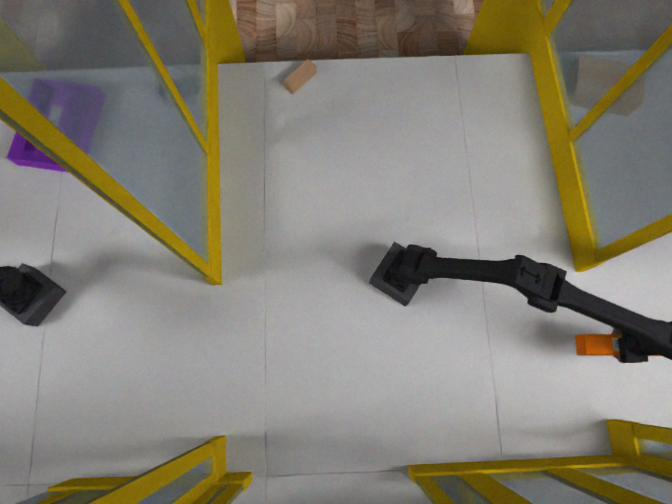

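Emit:
move(
  arm6={"target":[1.5,0.36,0.778,0,0,1,0],"speed":0.25},
  cameras=[],
)

Emit:
move(
  arm6={"target":[1.5,0.36,0.75,0,0,1,0],"speed":0.12},
  cameras=[],
)

Scene clock: 720.13 s.
Joint torques (N m): arm1=[1.96 0.15 7.15 1.87 0.18 0.06] | arm2=[0.15 2.67 6.69 2.06 -0.03 -0.06] | arm3=[-0.67 1.49 7.8 0.99 -0.25 -0.2] | arm4=[0.32 2.9 7.98 1.96 -0.02 0.03] | arm5=[-0.38 0.09 8.46 0.8 -0.12 0.01] | arm6=[0.03 -19.72 9.03 0.5 -0.03 -0.16] | arm7=[-0.38 -1.32 8.21 0.75 -0.1 0.17] | arm8=[1.85 2.96 7.65 1.36 -0.09 -0.08]
Heat: arm1: hottest joint3_rad 35 °C; arm2: hottest joint3_rad 35 °C; arm3: hottest joint2_rad 33 °C; arm4: hottest joint3_rad 40 °C; arm5: hottest joint3_rad 40 °C; arm6: hottest joint3_rad 37 °C; arm7: hottest joint3_rad 40 °C; arm8: hottest joint3_rad 31 °C.
move: arm6 off_target
Joint velocities: within noise
arm1, arm2, arm4, arm5, arm7, arm8: as last shown
arm3.joint_positions: joint1_rad=-1.265 joint2_rad=+0.596 joint3_rad=+1.399 joint4_rad=-1.491 joint5_rad=+0.000 joint6_rad=-0.290 gripper_m=+0.09297
arm3.joint_status: not commanded
arm3.hand: x=+0.4934 y=-0.4225 z=+1.2709 quat_wxyz=(-0.381, +0.634, -0.642, -0.200) (m; scene frame)
arm3.hand_target: x=+0.4932 y=-0.4225 z=+1.2692 quat_wxyz=(-0.377, +0.641, -0.639, -0.196) (m; scene frame)
arm3.hand_status: not commanded
arm6.joint_positions: joint1_rad=+0.218 joint2_rad=+2.399 joint3_rad=+2.016 joint4_rad=-1.226 joint5_rad=+0.001 joint6_rad=-0.384 gripper_m=+0.05966
arm6.joint_status: not commanded
arm6.hand: x=+1.4872 y=+0.3588 z=+0.7653 quat_wxyz=(+0.018, -0.008, -1.000, -0.007) (m; scene frame)
arm6.hand_target: x=+1.4998 y=+0.3601 z=+0.7784 quat_wxyz=(+0.000, +0.000, -1.000, +0.000) (m; scene frame)
arm6.hand_status: off_target (0.018 m and 2.4 deg from the pose sent, 0.138 m and 2.4 deg at the start)
pictures: none
No camera images: "cameras" was empty.

Scene clock: 721.30 s.
Joint torques (N m): arm1=[1.96 0.15 7.13 1.84 0.16 0.05] | arm2=[0.15 2.73 6.69 2.06 -0.03 -0.06] | arm3=[-0.79 1.61 7.79 0.98 -0.25 -0.2] | arm4=[0.26 2.84 7.98 1.96 -0.02 0.03] | arm5=[-0.21 -0.32 8.34 0.83 -0.12 0.02] | arm6=[0.09 -18.32 7.88 0.57 -0.02 -0.16] | arm7=[-0.5 -1.26 8.18 0.73 -0.11 0.16] | arm8=[1.9 3.02 7.66 1.46 -0.08 -0.1]
Heat: arm1: hottest joint3_rad 35 °C; arm2: hottest joint3_rad 35 °C; arm3: hottest joint2_rad 33 °C; arm4: hottest joint3_rad 40 °C; arm5: hottest joint3_rad 40 °C; arm6: hottest joint3_rad 37 °C; arm7: hottest joint3_rad 40 °C; arm8: hottest joint3_rad 31 °C.
move: arm6 done
Joint velocities: within noise
arm1, arm2, arm3, arm4, arm7, arm8: as last shown
arm5.joint_positions: joint1_rad=+0.656 joint2_rad=+0.804 joint3_rad=+1.468 joint4_rad=-1.591 joint5_rad=+0.001 joint6_rad=+0.393 gripper_m=+0.09314
arm5.joint_status: not commanded
arm5.hand: x=+1.9260 y=+0.5431 z=+1.2778 quat_wxyz=(+0.118, +0.950, +0.001, -0.291) (m; scene frame)
arm5.hand_target: x=+1.9311 y=+0.5430 z=+1.2918 quat_wxyz=(+0.126, +0.945, +0.000, -0.301) (m; scene frame)
arm5.hand_status: not commanded
arm6.joint_positions: joint1_rad=+0.218 joint2_rad=+2.414 joint3_rad=+2.016 joint4_rad=-1.180 joint5_rad=+0.001 joint6_rad=-0.384 gripper_m=+0.05966
arm6.joint_status: not commanded
arm6.hand: x=+1.4951 y=+0.3554 z=+0.7545 quat_wxyz=(+0.004, -0.008, -1.000, -0.001) (m; scene frame)
arm6.hand_target: x=+1.4999 y=+0.3600 z=+0.7500 quat_wxyz=(+0.000, +0.000, -1.000, +0.000) (m; scene frame)
arm6.hand_status: done (0.008 m and 1.0 deg from the pose sent, 0.020 m and 2.4 deg at the start)
pictures: none
No camera images: "cameras" was empty.

Emit:
move(
  arm6={"joints":{"gripper_m":0.093}},
  cameras=[],
)

Emit:
move(
  arm6={"target":[1.495,0.356,0.92,0,0,1,0],"speed":0.35},
  cameras=[],
)

Emit:
move(
  arm6={"joints":{"joint2_rad":0.6,"joint3_rad":1.4,"joint4_rad":-1.5}},
  cameras=[],
)

Emit:
move(
  arm5={"target":[1.5,0.36,0.9,0,1,0,0],"speed":0.4},
  cameras=["arm5_cam_wrist"],
)

Scene clock: 729.07 s.
Joint torques (N m): arm1=[2.2 0.21 7.13 1.8 0.18 0.05] | arm2=[0.15 2.73 6.71 2.06 -0.03 -0.06] | arm3=[-0.67 1.49 7.77 0.99 -0.25 -0.2] | arm4=[0.32 2.9 7.98 1.96 -0.02 0.03] | arm5=[-0.15 -0.26 8.34 0.8 -0.13 0.07] | arm6=[0.03 -18.32 7.9 0.58 -0.03 -0.16] | arm7=[-0.56 -1.26 8.13 0.76 -0.09 0.16] | arm8=[1.67 3.25 7.64 1.31 -0.09 -0.11]
Heat: arm1: hottest joint3_rad 35 °C; arm2: hottest joint3_rad 35 °C; arm3: hottest joint2_rad 32 °C; arm4: hottest joint3_rad 40 °C; arm5: hottest joint3_rad 40 °C; arm6: hottest joint3_rad 37 °C; arm7: hottest joint3_rad 40 °C; arm8: hottest joint3_rad 31 °C.
move: arm6 done
Joint velocities: within noise
arm1.joint_positions: joint1_rad=-1.537 joint2_rad=+0.800 joint3_rad=+1.508 joint4_rad=-1.509 joint5_rad=+0.005 joint6_rad=+0.217 gripper_m=+0.09290
arm1.joint_status: not commanded
arm1.hand: x=-2.2561 y=-0.8482 z=+1.2892 quat_wxyz=(-0.245, -0.821, -0.427, +0.290) (m; scene frame)
arm1.hand_target: x=-2.2550 y=-0.8509 z=+1.2873 quat_wxyz=(-0.247, -0.821, -0.427, +0.289) (m; scene frame)
arm1.hand_status: not commanded
arm2, arm3, arm4, arm5, arm8: as last shown
arm6.joint_positions: joint1_rad=+0.218 joint2_rad=+2.414 joint3_rad=+2.016 joint4_rad=-1.180 joint5_rad=+0.001 joint6_rad=-0.384 gripper_m=+0.09278
arm6.joint_status: all done
arm6.hand: x=+1.4951 y=+0.3554 z=+0.7545 quat_wxyz=(+0.004, -0.008, -1.000, -0.001) (m; scene frame)
arm6.hand_target: x=+1.4999 y=+0.3600 z=+0.7500 quat_wxyz=(+0.000, +0.000, -1.000, +0.000) (m; scene frame)
arm6.hand_status: not commanded
arm7.joint_positions: joint1_rad=+2.196 joint2_rad=+0.798 joint3_rad=+1.510 joint4_rad=-1.490 joint5_rad=+0.001 joint6_rad=+0.163 gripper_m=+0.09294
arm7.joint_status: not commanded
arm7.hand: x=-0.4189 y=+0.8838 z=+1.3257 quat_wxyz=(-0.253, +0.591, -0.707, -0.293) (m; scene frame)
arm7.hand_target: x=-0.4186 y=+0.8836 z=+1.3189 quat_wxyz=(-0.245, +0.592, -0.713, -0.286) (m; scene frame)
arm7.hand_status: not commanded
pictures: none
No camera images: "cameras" was empty.

Scene clock: 730.63 s.
Joint torques (N m): arm1=[2.08 0.5 7.15 1.74 0.17 0.05] | arm2=[0.15 2.73 6.69 2.06 -0.03 -0.06] | arm3=[-0.85 1.61 7.77 1.01 -0.26 -0.2] | arm4=[0.32 2.9 7.98 1.95 -0.02 0.03] | arm5=[-0.09 0.21 8.43 1.02 -0.13 -0.01] | arm6=[-0.56 -18.73 13.08 -0.31 -0.01 -0.18] | arm7=[-0.56 -1.26 8.14 0.81 -0.1 0.16] | arm8=[2.08 3.25 7.64 1.42 -0.09 -0.11]
Heat: arm1: hottest joint3_rad 35 °C; arm2: hottest joint3_rad 35 °C; arm3: hottest joint2_rad 32 °C; arm4: hottest joint3_rad 40 °C; arm5: hottest joint3_rad 40 °C; arm6: hottest joint3_rad 37 °C; arm7: hottest joint3_rad 40 °C; arm8: hottest joint3_rad 31 °C.
move: arm6 off_target
Joint velocities: within noise
arm1, arm3, arm5, arm7: as last shown
arm2.joint_positions: joint1_rad=-1.421 joint2_rad=+0.596 joint3_rad=+1.403 joint4_rad=-1.507 joint5_rad=+0.001 joint6_rad=-0.510 gripper_m=+0.09293
arm2.joint_status: not commanded
arm2.hand: x=-0.7562 y=-0.4504 z=+1.3143 quat_wxyz=(-0.406, +0.640, -0.642, -0.115) (m; scene frame)
arm2.hand_target: x=-0.7546 y=-0.4479 z=+1.3135 quat_wxyz=(-0.407, +0.641, -0.641, -0.114) (m; scene frame)
arm2.hand_status: not commanded
arm4.joint_positions: joint1_rad=+1.890 joint2_rad=+0.601 joint3_rad=+1.407 joint4_rad=-1.509 joint5_rad=+0.011 joint6_rad=-0.293 gripper_m=+0.09291
arm4.joint_status: not commanded
arm4.hand: x=+1.5035 y=-0.5452 z=+1.2725 quat_wxyz=(-0.123, +0.905, -0.008, -0.406) (m; scene frame)
arm4.hand_target: x=+1.5016 y=-0.5450 z=+1.2712 quat_wxyz=(-0.124, +0.905, -0.005, -0.407) (m; scene frame)
arm4.hand_status: not commanded
arm6.joint_positions: joint1_rad=+0.218 joint2_rad=+2.270 joint3_rad=+2.136 joint4_rad=-1.487 joint5_rad=+0.001 joint6_rad=-0.390 gripper_m=+0.09288
arm6.joint_status: not commanded
arm6.hand: x=+1.4802 y=+0.3617 z=+0.8969 quat_wxyz=(+0.023, -0.005, -1.000, -0.009) (m; scene frame)
arm6.hand_target: x=+1.4937 y=+0.3565 z=+0.9203 quat_wxyz=(-0.001, +0.000, -1.000, +0.000) (m; scene frame)
arm6.hand_status: off_target (0.028 m and 2.9 deg from the pose sent, 0.166 m and 1.0 deg at the start; pose on its path clipped on 10 of 47 steps)
arm8.joint_positions: joint1_rad=+0.391 joint2_rad=+0.603 joint3_rad=+1.405 joint4_rad=-1.507 joint5_rad=+0.000 joint6_rad=-0.207 gripper_m=+0.09292
arm8.joint_status: not commanded
arm8.hand: x=-1.7045 y=+0.4592 z=+1.2740 quat_wxyz=(-0.228, -0.644, -0.639, +0.352) (m; scene frame)
arm8.hand_target: x=-1.7046 y=+0.4587 z=+1.2738 quat_wxyz=(-0.228, -0.641, -0.641, +0.356) (m; scene frame)
arm8.hand_status: not commanded
pictures: none
No camera images: "cameras" was empty.

Scene clock: 732.73 s.
Joint torques (N m): arm1=[2.49 0.38 7.19 1.76 0.17 0.08] | arm2=[0.15 2.73 6.69 2.06 -0.03 -0.06] | arm3=[-0.73 1.55 7.77 0.98 -0.24 -0.2] | arm4=[0.26 2.9 7.98 1.96 -0.02 0.03] | arm5=[-0.15 -0.32 8.25 0.96 -0.11 0.03] | arm6=[-0.56 2.84 7.42 1.06 -0.01 -0.15] | arm7=[-0.44 -1.2 8.18 0.77 -0.1 0.16] | arm8=[1.85 2.96 7.64 1.36 -0.09 -0.08]
Heat: arm1: hottest joint3_rad 35 °C; arm2: hottest joint3_rad 35 °C; arm3: hottest joint2_rad 32 °C; arm4: hottest joint3_rad 40 °C; arm5: hottest joint3_rad 40 °C; arm6: hottest joint3_rad 37 °C; arm7: hottest joint3_rad 40 °C; arm8: hottest joint3_rad 31 °C.
move: arm6 done
Joint velocities: within noise
arm1, arm2, arm3, arm4, arm5, arm7, arm8: as last shown
arm6.joint_positions: joint1_rad=+0.218 joint2_rad=+0.600 joint3_rad=+1.398 joint4_rad=-1.493 joint5_rad=+0.001 joint6_rad=-0.390 gripper_m=+0.09288
arm6.joint_status: all done
arm6.hand: x=+1.0372 y=+0.5488 z=+1.3335 quat_wxyz=(-0.391, -0.004, -0.906, +0.163) (m; scene frame)
arm6.hand_target: x=+1.0363 y=+0.5494 z=+1.3330 quat_wxyz=(-0.388, +0.000, -0.907, +0.164) (m; scene frame)
arm6.hand_status: not commanded
pictures: none
No camera images: "cameras" was empty.

Scene clock: 735.60 s.
Joint torques (N m): arm1=[1.85 -0.03 7.09 1.8 0.15 0.06] | arm2=[0.15 2.73 6.69 2.06 -0.03 -0.06] | arm3=[-0.62 1.61 7.79 0.98 -0.25 -0.2] | arm4=[0.32 2.9 7.98 1.96 -0.02 0.03] | arm5=[-0.32 -20.66 10.25 -0.03 -0.18 0.05] | arm6=[-0.56 2.96 7.42 1.07 0 -0.15] | arm7=[-0.44 -1.44 8.14 0.79 -0.1 0.16] | arm8=[1.73 2.9 7.66 1.42 -0.08 -0.09]
Heat: arm1: hottest joint3_rad 35 °C; arm2: hottest joint3_rad 35 °C; arm3: hottest joint2_rad 32 °C; arm4: hottest joint3_rad 40 °C; arm5: hottest joint3_rad 40 °C; arm6: hottest joint3_rad 37 °C; arm7: hottest joint3_rad 40 °C; arm8: hottest joint3_rad 31 °C.
move: arm5 off_target
Joint velocities: within noise
arm1, arm2, arm3, arm4, arm6, arm7, arm8: as last shown
arm5.joint_positions: joint1_rad=+0.657 joint2_rad=+2.349 joint3_rad=+2.332 joint4_rad=-1.579 joint5_rad=-0.003 joint6_rad=+0.394 gripper_m=+0.09314
arm5.joint_status: not commanded
arm5.hand: x=+1.5080 y=+0.3688 z=+0.8861 quat_wxyz=(-0.007, +1.000, +0.001, +0.014) (m; scene frame)
arm5.hand_target: x=+1.5008 y=+0.3602 z=+0.9001 quat_wxyz=(+0.000, +1.000, +0.000, -0.001) (m; scene frame)
arm5.hand_status: off_target (0.018 m and 1.8 deg from the pose sent, 0.598 m and 36.6 deg at the start)
pictures: arm5_cam_wrist
camera_calibration:
arm5_cam_wrist: T_world_to_cam=[[0.00847235, 0.999772, 0.0195836, -0.397839], [0.804247, -0.0184509, 0.594009, -1.72472], [0.594235, 0.0107174, -0.80422, -0.0633009], [0, 0, 0, 1]] pos_world=[1.42809, 0.366604, 0.981384]

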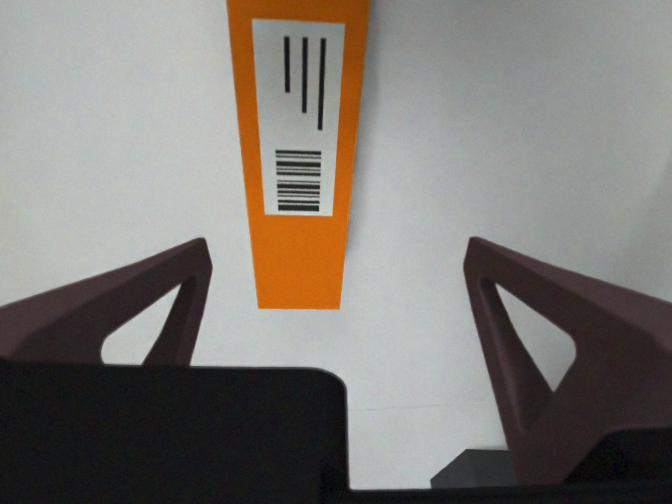

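Emit:
move(
  arm5={"target":[1.504,0.339,0.752,0,1,0,0],"speed":0.25},
  cameras=["arm5_cam_wrist"],
)

Emit:
move(
  arm5={"joints":{"gripper_m":0.045}},
  cameras=[],
)

Emit:
move(
  arm5={"target":[1.51,0.34,0.93,0,1,0,0],"speed":0.3},
  cameras=[],
)

Emit:
move(
  arm5={"joints":{"joint2_rad":0.8,"joint3_rad":1.5,"joint4_rad":-1.6,"joint5_rad":0}},
  cameras=["cam_arm5"],
)

Emit:
move(
  arm5={"joints":{"joint1_rad":-1.689,"joint6_rad":0.122}},
  cameras=[],
)

Emit:
move(
  arm5={"target":[2.428,1.305,0.92,0,-0.5098,0.8603,0],"speed":0.35},
  cameras=["cam_arm5","arm5_cam_wrist"],
)

Emit:
zoom_image(
  camera="cam_arm5",
  region=[390, 20, 530, 160],
)

Scene clock: 752.67 s.
Joint torques (N m): arm1=[2.08 0.5 7.09 1.8 0.16 0.09] | arm2=[0.15 2.73 6.69 2.07 -0.03 -0.06] | arm3=[-0.79 1.49 7.83 0.98 -0.25 -0.19] | arm4=[0.26 2.9 7.98 1.96 -0.02 0.03] | arm5=[0.44 -20.25 7.88 0.66 0 0.05] | arm6=[-0.62 2.9 7.41 1.07 -0.01 -0.15] | arm7=[-0.32 -1.14 8.13 0.79 -0.1 0.17] | arm8=[2.02 3.02 7.72 1.44 -0.09 -0.08]
Heat: arm1: hottest joint3_rad 35 °C; arm2: hottest joint3_rad 35 °C; arm3: hottest joint2_rad 31 °C; arm4: hottest joint3_rad 40 °C; arm5: hottest joint3_rad 42 °C; arm6: hottest joint3_rad 36 °C; arm7: hottest joint3_rad 40 °C; arm8: hottest joint3_rad 31 °C.
move: arm5 done
Joint velocities: within noise
arm1, arm2, arm3, arm4, arm6, arm7, arm8: as last shown
arm5.joint_positions: joint1_rad=+0.686 joint2_rad=+2.451 joint3_rad=+2.165 joint4_rad=-1.300 joint5_rad=-0.006 joint6_rad=+0.423 gripper_m=+0.09310
arm5.joint_status: not commanded
arm5.hand: x=+1.5094 y=+0.3468 z=+0.7520 quat_wxyz=(-0.003, +1.000, +0.001, +0.010) (m; scene frame)
arm5.hand_target: x=+1.5042 y=+0.3391 z=+0.7521 quat_wxyz=(+0.000, +1.000, +0.000, +0.000) (m; scene frame)
arm5.hand_status: done (0.010 m and 1.2 deg from the pose sent, 0.137 m and 1.8 deg at the start)
arm6.hand: x=+1.0372 y=+0.5488 z=+1.3335 quat_wxyz=(-0.391, -0.004, -0.906, +0.164) (m; scene frame)
pictures: arm5_cam_wrist
camera_calibration:
arm5_cam_wrist: T_world_to_cam=[[0.008641, 0.999886, 0.0123641, -0.368013], [0.809746, -0.0142515, 0.586608, -1.65078], [0.586717, 0.00494291, -0.809777, -0.154254], [0, 0, 0, 1]] pos_world=[1.43039, 0.345207, 0.847997]

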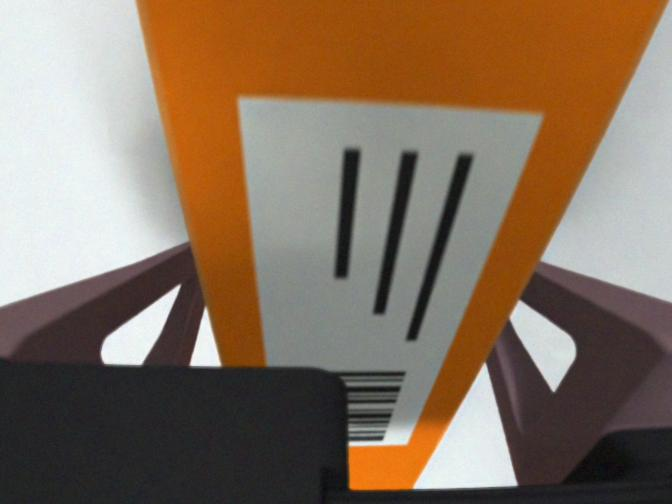

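Scene clock: 753.27 s.
Joint torques (N m): arm1=[2.26 0.03 7.16 1.76 0.19 0.05] | arm2=[0.09 2.67 6.69 2.06 -0.03 -0.06] | arm3=[-0.73 1.55 7.77 0.98 -0.25 -0.19] | arm4=[0.26 2.9 7.98 1.96 -0.02 0.03] | arm5=[-0.85 -20.66 7.69 0.62 -0.02 0.01] | arm6=[-0.56 2.9 7.43 1.07 -0.02 -0.15] | arm7=[-0.5 -1.2 8.16 0.76 -0.1 0.16] | arm8=[1.96 3.08 7.62 1.42 -0.08 -0.09]
Heat: arm1: hottest joint3_rad 35 °C; arm2: hottest joint3_rad 35 °C; arm3: hottest joint2_rad 31 °C; arm4: hottest joint3_rad 40 °C; arm5: hottest joint3_rad 42 °C; arm6: hottest joint3_rad 36 °C; arm7: hottest joint3_rad 40 °C; arm8: hottest joint3_rad 31 °C.
move: arm5 off_target
Joint velocities: arm1=[within noise] | arm2=[within noise] | arm3=[within noise] | arm4=[within noise] | arm5=[within noise] | arm6=[within noise] | arm7=[within noise] | arm8=[0.015 -0.044 0.002 -0.007 -0.051 -0.022 0]
arm1, arm2, arm3, arm4, arm6, arm7, arm8: as last shown
arm5.joint_positions: joint1_rad=+0.688 joint2_rad=+2.451 joint3_rad=+2.165 joint4_rad=-1.300 joint5_rad=-0.006 joint6_rad=+0.424 gripper_m=+0.05901
arm5.joint_status: gripper_m off_target (ended at +0.05904, target +0.04500)
arm5.hand: x=+1.5100 y=+0.3458 z=+0.7517 quat_wxyz=(-0.003, +1.000, +0.001, +0.010) (m; scene frame)
arm5.hand_target: x=+1.5043 y=+0.3389 z=+0.7522 quat_wxyz=(+0.000, +1.000, +0.000, +0.000) (m; scene frame)
arm5.hand_status: not commanded
pictures: none
No camera images: "cameras" was empty.

Scene clock: 755.27 s.
Joint torques (N m): arm1=[2.14 0.5 7.1 1.83 0.17 0.06] | arm2=[0.09 2.73 6.69 2.06 -0.03 -0.06] | arm3=[-0.73 1.44 7.82 0.98 -0.25 -0.2] | arm4=[0.26 2.9 7.98 1.96 -0.02 0.03] | arm5=[-0.38 -21.83 10.25 -0.2 -0.05 0.04] | arm6=[-0.56 2.9 7.43 1.07 0 -0.15] | arm7=[-0.5 -1.32 8.13 0.83 -0.1 0.17] | arm8=[1.85 3.02 7.64 1.39 -0.09 -0.1]
Heat: arm1: hottest joint3_rad 35 °C; arm2: hottest joint3_rad 35 °C; arm3: hottest joint2_rad 31 °C; arm4: hottest joint3_rad 40 °C; arm5: hottest joint3_rad 42 °C; arm6: hottest joint3_rad 36 °C; arm7: hottest joint3_rad 40 °C; arm8: hottest joint3_rad 31 °C.
move: arm5 off_target
Joint velocities: within noise
arm1, arm2, arm4, arm6, arm7, arm8: as last shown
arm3.joint_positions: joint1_rad=-1.265 joint2_rad=+0.596 joint3_rad=+1.399 joint4_rad=-1.491 joint5_rad=+0.000 joint6_rad=-0.290 gripper_m=+0.09297
arm3.joint_status: not commanded
arm3.hand: x=+0.4934 y=-0.4225 z=+1.2709 quat_wxyz=(-0.381, +0.634, -0.642, -0.200) (m; scene frame)
arm3.hand_target: x=+0.4932 y=-0.4225 z=+1.2692 quat_wxyz=(-0.377, +0.641, -0.639, -0.196) (m; scene frame)
arm3.hand_status: not commanded
arm5.joint_positions: joint1_rad=+0.688 joint2_rad=+2.360 joint3_rad=+2.414 joint4_rad=-1.661 joint5_rad=-0.005 joint6_rad=+0.424 gripper_m=+0.05901
arm5.joint_status: not commanded
arm5.hand: x=+1.5172 y=+0.3486 z=+0.9103 quat_wxyz=(-0.008, +1.000, +0.001, +0.019) (m; scene frame)
arm5.hand_target: x=+1.5110 y=+0.3403 z=+0.9301 quat_wxyz=(+0.000, +1.000, +0.000, +0.000) (m; scene frame)
arm5.hand_status: off_target (0.023 m and 2.4 deg from the pose sent, 0.178 m and 1.2 deg at the start; pose on its path clipped on 11 of 60 steps)
pictures: none
No camera images: "cameras" was empty.

Scene clock: 757.37 s.
Joint torques (N m): arm1=[2.02 0.38 7.12 1.69 0.17 0.09] | arm2=[0.15 2.67 6.71 2.06 -0.03 -0.06] | arm3=[-0.67 1.67 7.8 0.96 -0.25 -0.2] | arm4=[0.32 2.9 7.98 1.96 -0.02 0.03] | arm5=[-0.56 0.38 6.63 1.51 -0.02 0.02] | arm6=[-0.56 2.9 7.42 1.06 -0.01 -0.15] | arm7=[-0.56 -1.2 8.14 0.76 -0.09 0.17] | arm8=[1.9 2.9 7.64 1.39 -0.08 -0.08]
Heat: arm1: hottest joint3_rad 35 °C; arm2: hottest joint3_rad 35 °C; arm3: hottest joint2_rad 31 °C; arm4: hottest joint3_rad 40 °C; arm5: hottest joint3_rad 41 °C; arm6: hottest joint3_rad 36 °C; arm7: hottest joint3_rad 40 °C; arm8: hottest joint3_rad 31 °C.
move: arm5 done
Joint velocities: within noise
arm1, arm2, arm3, arm4, arm6, arm7, arm8: as last shown
arm5.joint_positions: joint1_rad=+0.688 joint2_rad=+0.801 joint3_rad=+1.492 joint4_rad=-1.605 joint5_rad=-0.002 joint6_rad=+0.424 gripper_m=+0.05901
arm5.joint_status: all done
arm5.hand: x=+1.9338 y=+0.5370 z=+1.2870 quat_wxyz=(+0.131, +0.948, +0.002, -0.291) (m; scene frame)
arm5.hand_target: x=+1.9342 y=+0.5356 z=+1.2918 quat_wxyz=(+0.135, +0.945, +0.001, -0.297) (m; scene frame)
arm5.hand_status: not commanded
pictures: cam_arm5

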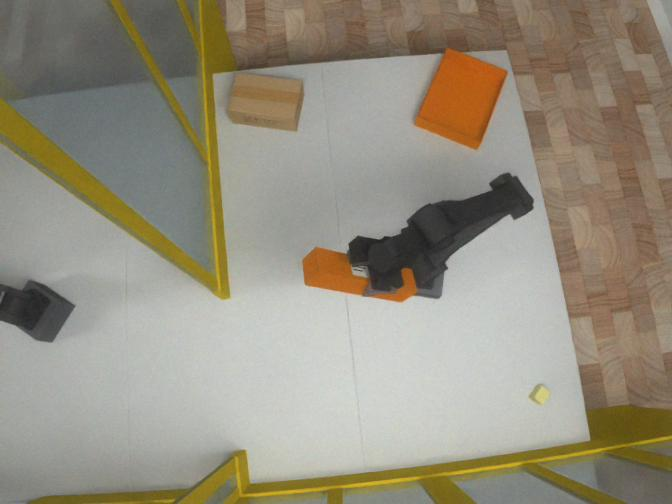

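Scene clock: 759.63 s.
Joint torques (N m): arm1=[1.73 0.21 7.1 1.73 0.16 0.07] | arm2=[0.09 2.67 6.68 2.06 -0.03 -0.06] | arm3=[-0.73 1.55 7.8 0.98 -0.25 -0.2] | arm4=[0.32 2.9 7.98 1.96 -0.02 0.03] | arm5=[-1.55 0.15 6.6 1.42 -0.08 -0.17] | arm6=[-0.5 2.9 7.41 1.07 -0.01 -0.15] | arm7=[-0.5 -1.08 8.18 0.72 -0.1 0.16] | arm8=[2.08 2.96 7.66 1.43 -0.1 -0.09]
Heat: arm1: hottest joint3_rad 35 °C; arm2: hottest joint3_rad 35 °C; arm3: hottest joint2_rad 31 °C; arm4: hottest joint3_rad 40 °C; arm5: hottest joint3_rad 41 °C; arm6: hottest joint3_rad 36 °C; arm7: hottest joint3_rad 40 °C; arm8: hottest joint3_rad 31 °C.
move: arm5 done
Joint velocities: within noise
arm1.joint_positions: joint1_rad=-1.537 joint2_rad=+0.800 joint3_rad=+1.508 joint4_rad=-1.509 joint5_rad=+0.005 joint6_rad=+0.217 gripper_m=+0.09290
arm1.joint_status: not commanded
arm1.hand: x=-2.2561 y=-0.8482 z=+1.2892 quat_wxyz=(-0.245, -0.821, -0.427, +0.290) (m; scene frame)
arm1.hand_target: x=-2.2550 y=-0.8509 z=+1.2873 quat_wxyz=(-0.247, -0.821, -0.427, +0.289) (m; scene frame)
arm1.hand_status: not commanded
arm2, arm3, arm4, arm6, arm8: as last shown
arm5.joint_positions: joint1_rad=-1.682 joint2_rad=+0.803 joint3_rad=+1.492 joint4_rad=-1.605 joint5_rad=-0.001 joint6_rad=+0.132 gripper_m=+0.05901
arm5.joint_status: all done
arm5.hand: x=+2.2549 y=+0.8760 z=+1.2897 quat_wxyz=(-0.255, +0.481, -0.814, -0.200) (m; scene frame)
arm5.hand_target: x=+2.2564 y=+0.8747 z=+1.2951 quat_wxyz=(-0.264, +0.481, -0.811, -0.203) (m; scene frame)
arm5.hand_status: not commanded
arm7.joint_positions: joint1_rad=+2.196 joint2_rad=+0.798 joint3_rad=+1.510 joint4_rad=-1.490 joint5_rad=+0.001 joint6_rad=+0.163 gripper_m=+0.09294
arm7.joint_status: not commanded
arm7.hand: x=-0.4189 y=+0.8838 z=+1.3257 quat_wxyz=(-0.253, +0.591, -0.707, -0.293) (m; scene frame)
arm7.hand_target: x=-0.4186 y=+0.8836 z=+1.3189 quat_wxyz=(-0.245, +0.592, -0.713, -0.286) (m; scene frame)
arm7.hand_status: not commanded
pictures: none
No camera images: "cameras" was empty.

Scene clock: 762.63 s.
Joint torques (N m): arm1=[2.14 0.32 7.16 1.7 0.15 0.06] | arm2=[0.15 2.67 6.69 2.07 -0.03 -0.06] | arm3=[-0.67 1.55 7.77 0.99 -0.25 -0.18] | arm4=[0.26 2.9 7.98 1.95 -0.02 0.03] | arm5=[-1.55 -20.95 10.14 -0.12 -0.14 -0.14] | arm6=[-0.56 2.96 7.42 1.09 -0.01 -0.15] | arm7=[-0.38 -1.26 8.16 0.76 -0.11 0.16] | arm8=[1.96 2.9 7.61 1.42 -0.1 -0.11]
Heat: arm1: hottest joint3_rad 35 °C; arm2: hottest joint3_rad 35 °C; arm3: hottest joint2_rad 31 °C; arm4: hottest joint3_rad 40 °C; arm5: hottest joint3_rad 41 °C; arm6: hottest joint3_rad 36 °C; arm7: hottest joint3_rad 40 °C; arm8: hottest joint3_rad 31 °C.
move: arm5 off_target
Joint velocities: within noise
arm1, arm3, arm6, arm7: as last shown
arm2.joint_positions: joint1_rad=-1.421 joint2_rad=+0.596 joint3_rad=+1.403 joint4_rad=-1.507 joint5_rad=+0.001 joint6_rad=-0.510 gripper_m=+0.09293
arm2.joint_status: not commanded
arm2.hand: x=-0.7562 y=-0.4504 z=+1.3143 quat_wxyz=(-0.406, +0.640, -0.642, -0.115) (m; scene frame)
arm2.hand_target: x=-0.7546 y=-0.4479 z=+1.3135 quat_wxyz=(-0.407, +0.641, -0.641, -0.114) (m; scene frame)
arm2.hand_status: not commanded
arm4.joint_positions: joint1_rad=+1.890 joint2_rad=+0.601 joint3_rad=+1.407 joint4_rad=-1.509 joint5_rad=+0.011 joint6_rad=-0.293 gripper_m=+0.09291
arm4.joint_status: not commanded
arm4.hand: x=+1.5035 y=-0.5452 z=+1.2725 quat_wxyz=(-0.123, +0.905, -0.008, -0.406) (m; scene frame)
arm4.hand_target: x=+1.5016 y=-0.5450 z=+1.2712 quat_wxyz=(-0.124, +0.905, -0.005, -0.407) (m; scene frame)
arm4.hand_status: not commanded
arm5.joint_positions: joint1_rad=-1.683 joint2_rad=+2.324 joint3_rad=+2.301 joint4_rad=-1.595 joint5_rad=-0.001 joint6_rad=+0.131 gripper_m=+0.05903
arm5.joint_status: not commanded
arm5.hand: x=+2.4198 y=+1.2958 z=+0.9016 quat_wxyz=(+0.015, +0.508, -0.861, +0.012) (m; scene frame)
arm5.hand_target: x=+2.4277 y=+1.3040 z=+0.9200 quat_wxyz=(+0.000, +0.510, -0.860, +0.000) (m; scene frame)
arm5.hand_status: off_target (0.022 m and 2.3 deg from the pose sent, 0.592 m and 37.8 deg at the start)
arm8.joint_positions: joint1_rad=+0.391 joint2_rad=+0.603 joint3_rad=+1.405 joint4_rad=-1.507 joint5_rad=+0.000 joint6_rad=-0.207 gripper_m=+0.09292
arm8.joint_status: not commanded
arm8.hand: x=-1.7045 y=+0.4592 z=+1.2740 quat_wxyz=(-0.228, -0.644, -0.639, +0.352) (m; scene frame)
arm8.hand_target: x=-1.7046 y=+0.4587 z=+1.2738 quat_wxyz=(-0.228, -0.641, -0.641, +0.356) (m; scene frame)
arm8.hand_status: not commanded
pictures: arm5_cam_wrist, cam_arm5
camera_calibration:
arm5_cam_wrist: T_world_to_cam=[[0.870139, -0.492669, 0.011656, -1.47659], [-0.399337, -0.691044, 0.602485, 1.32616], [-0.288771, -0.528901, -0.798045, 2.22777], [0, 0, 0, 1]] pos_world=[2.45774, 1.36724, 0.99608]

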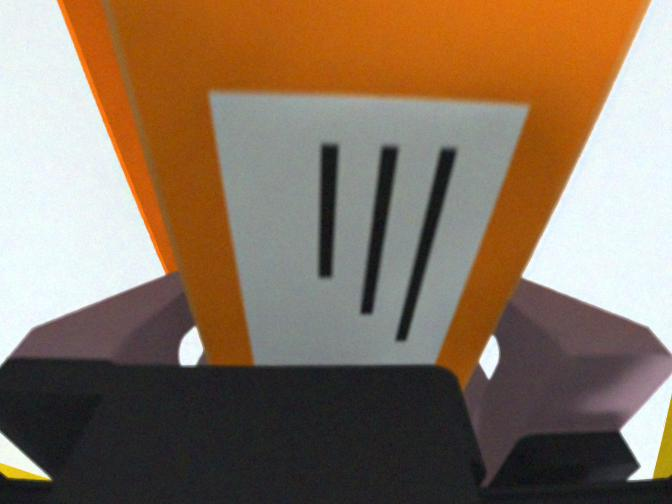

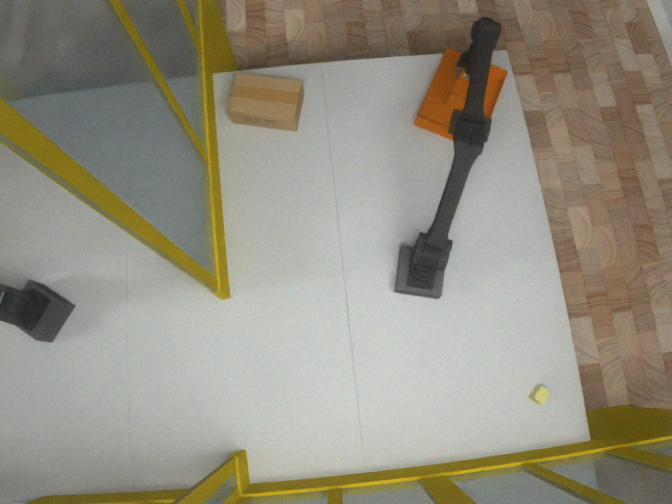

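Scaled by 3.600.

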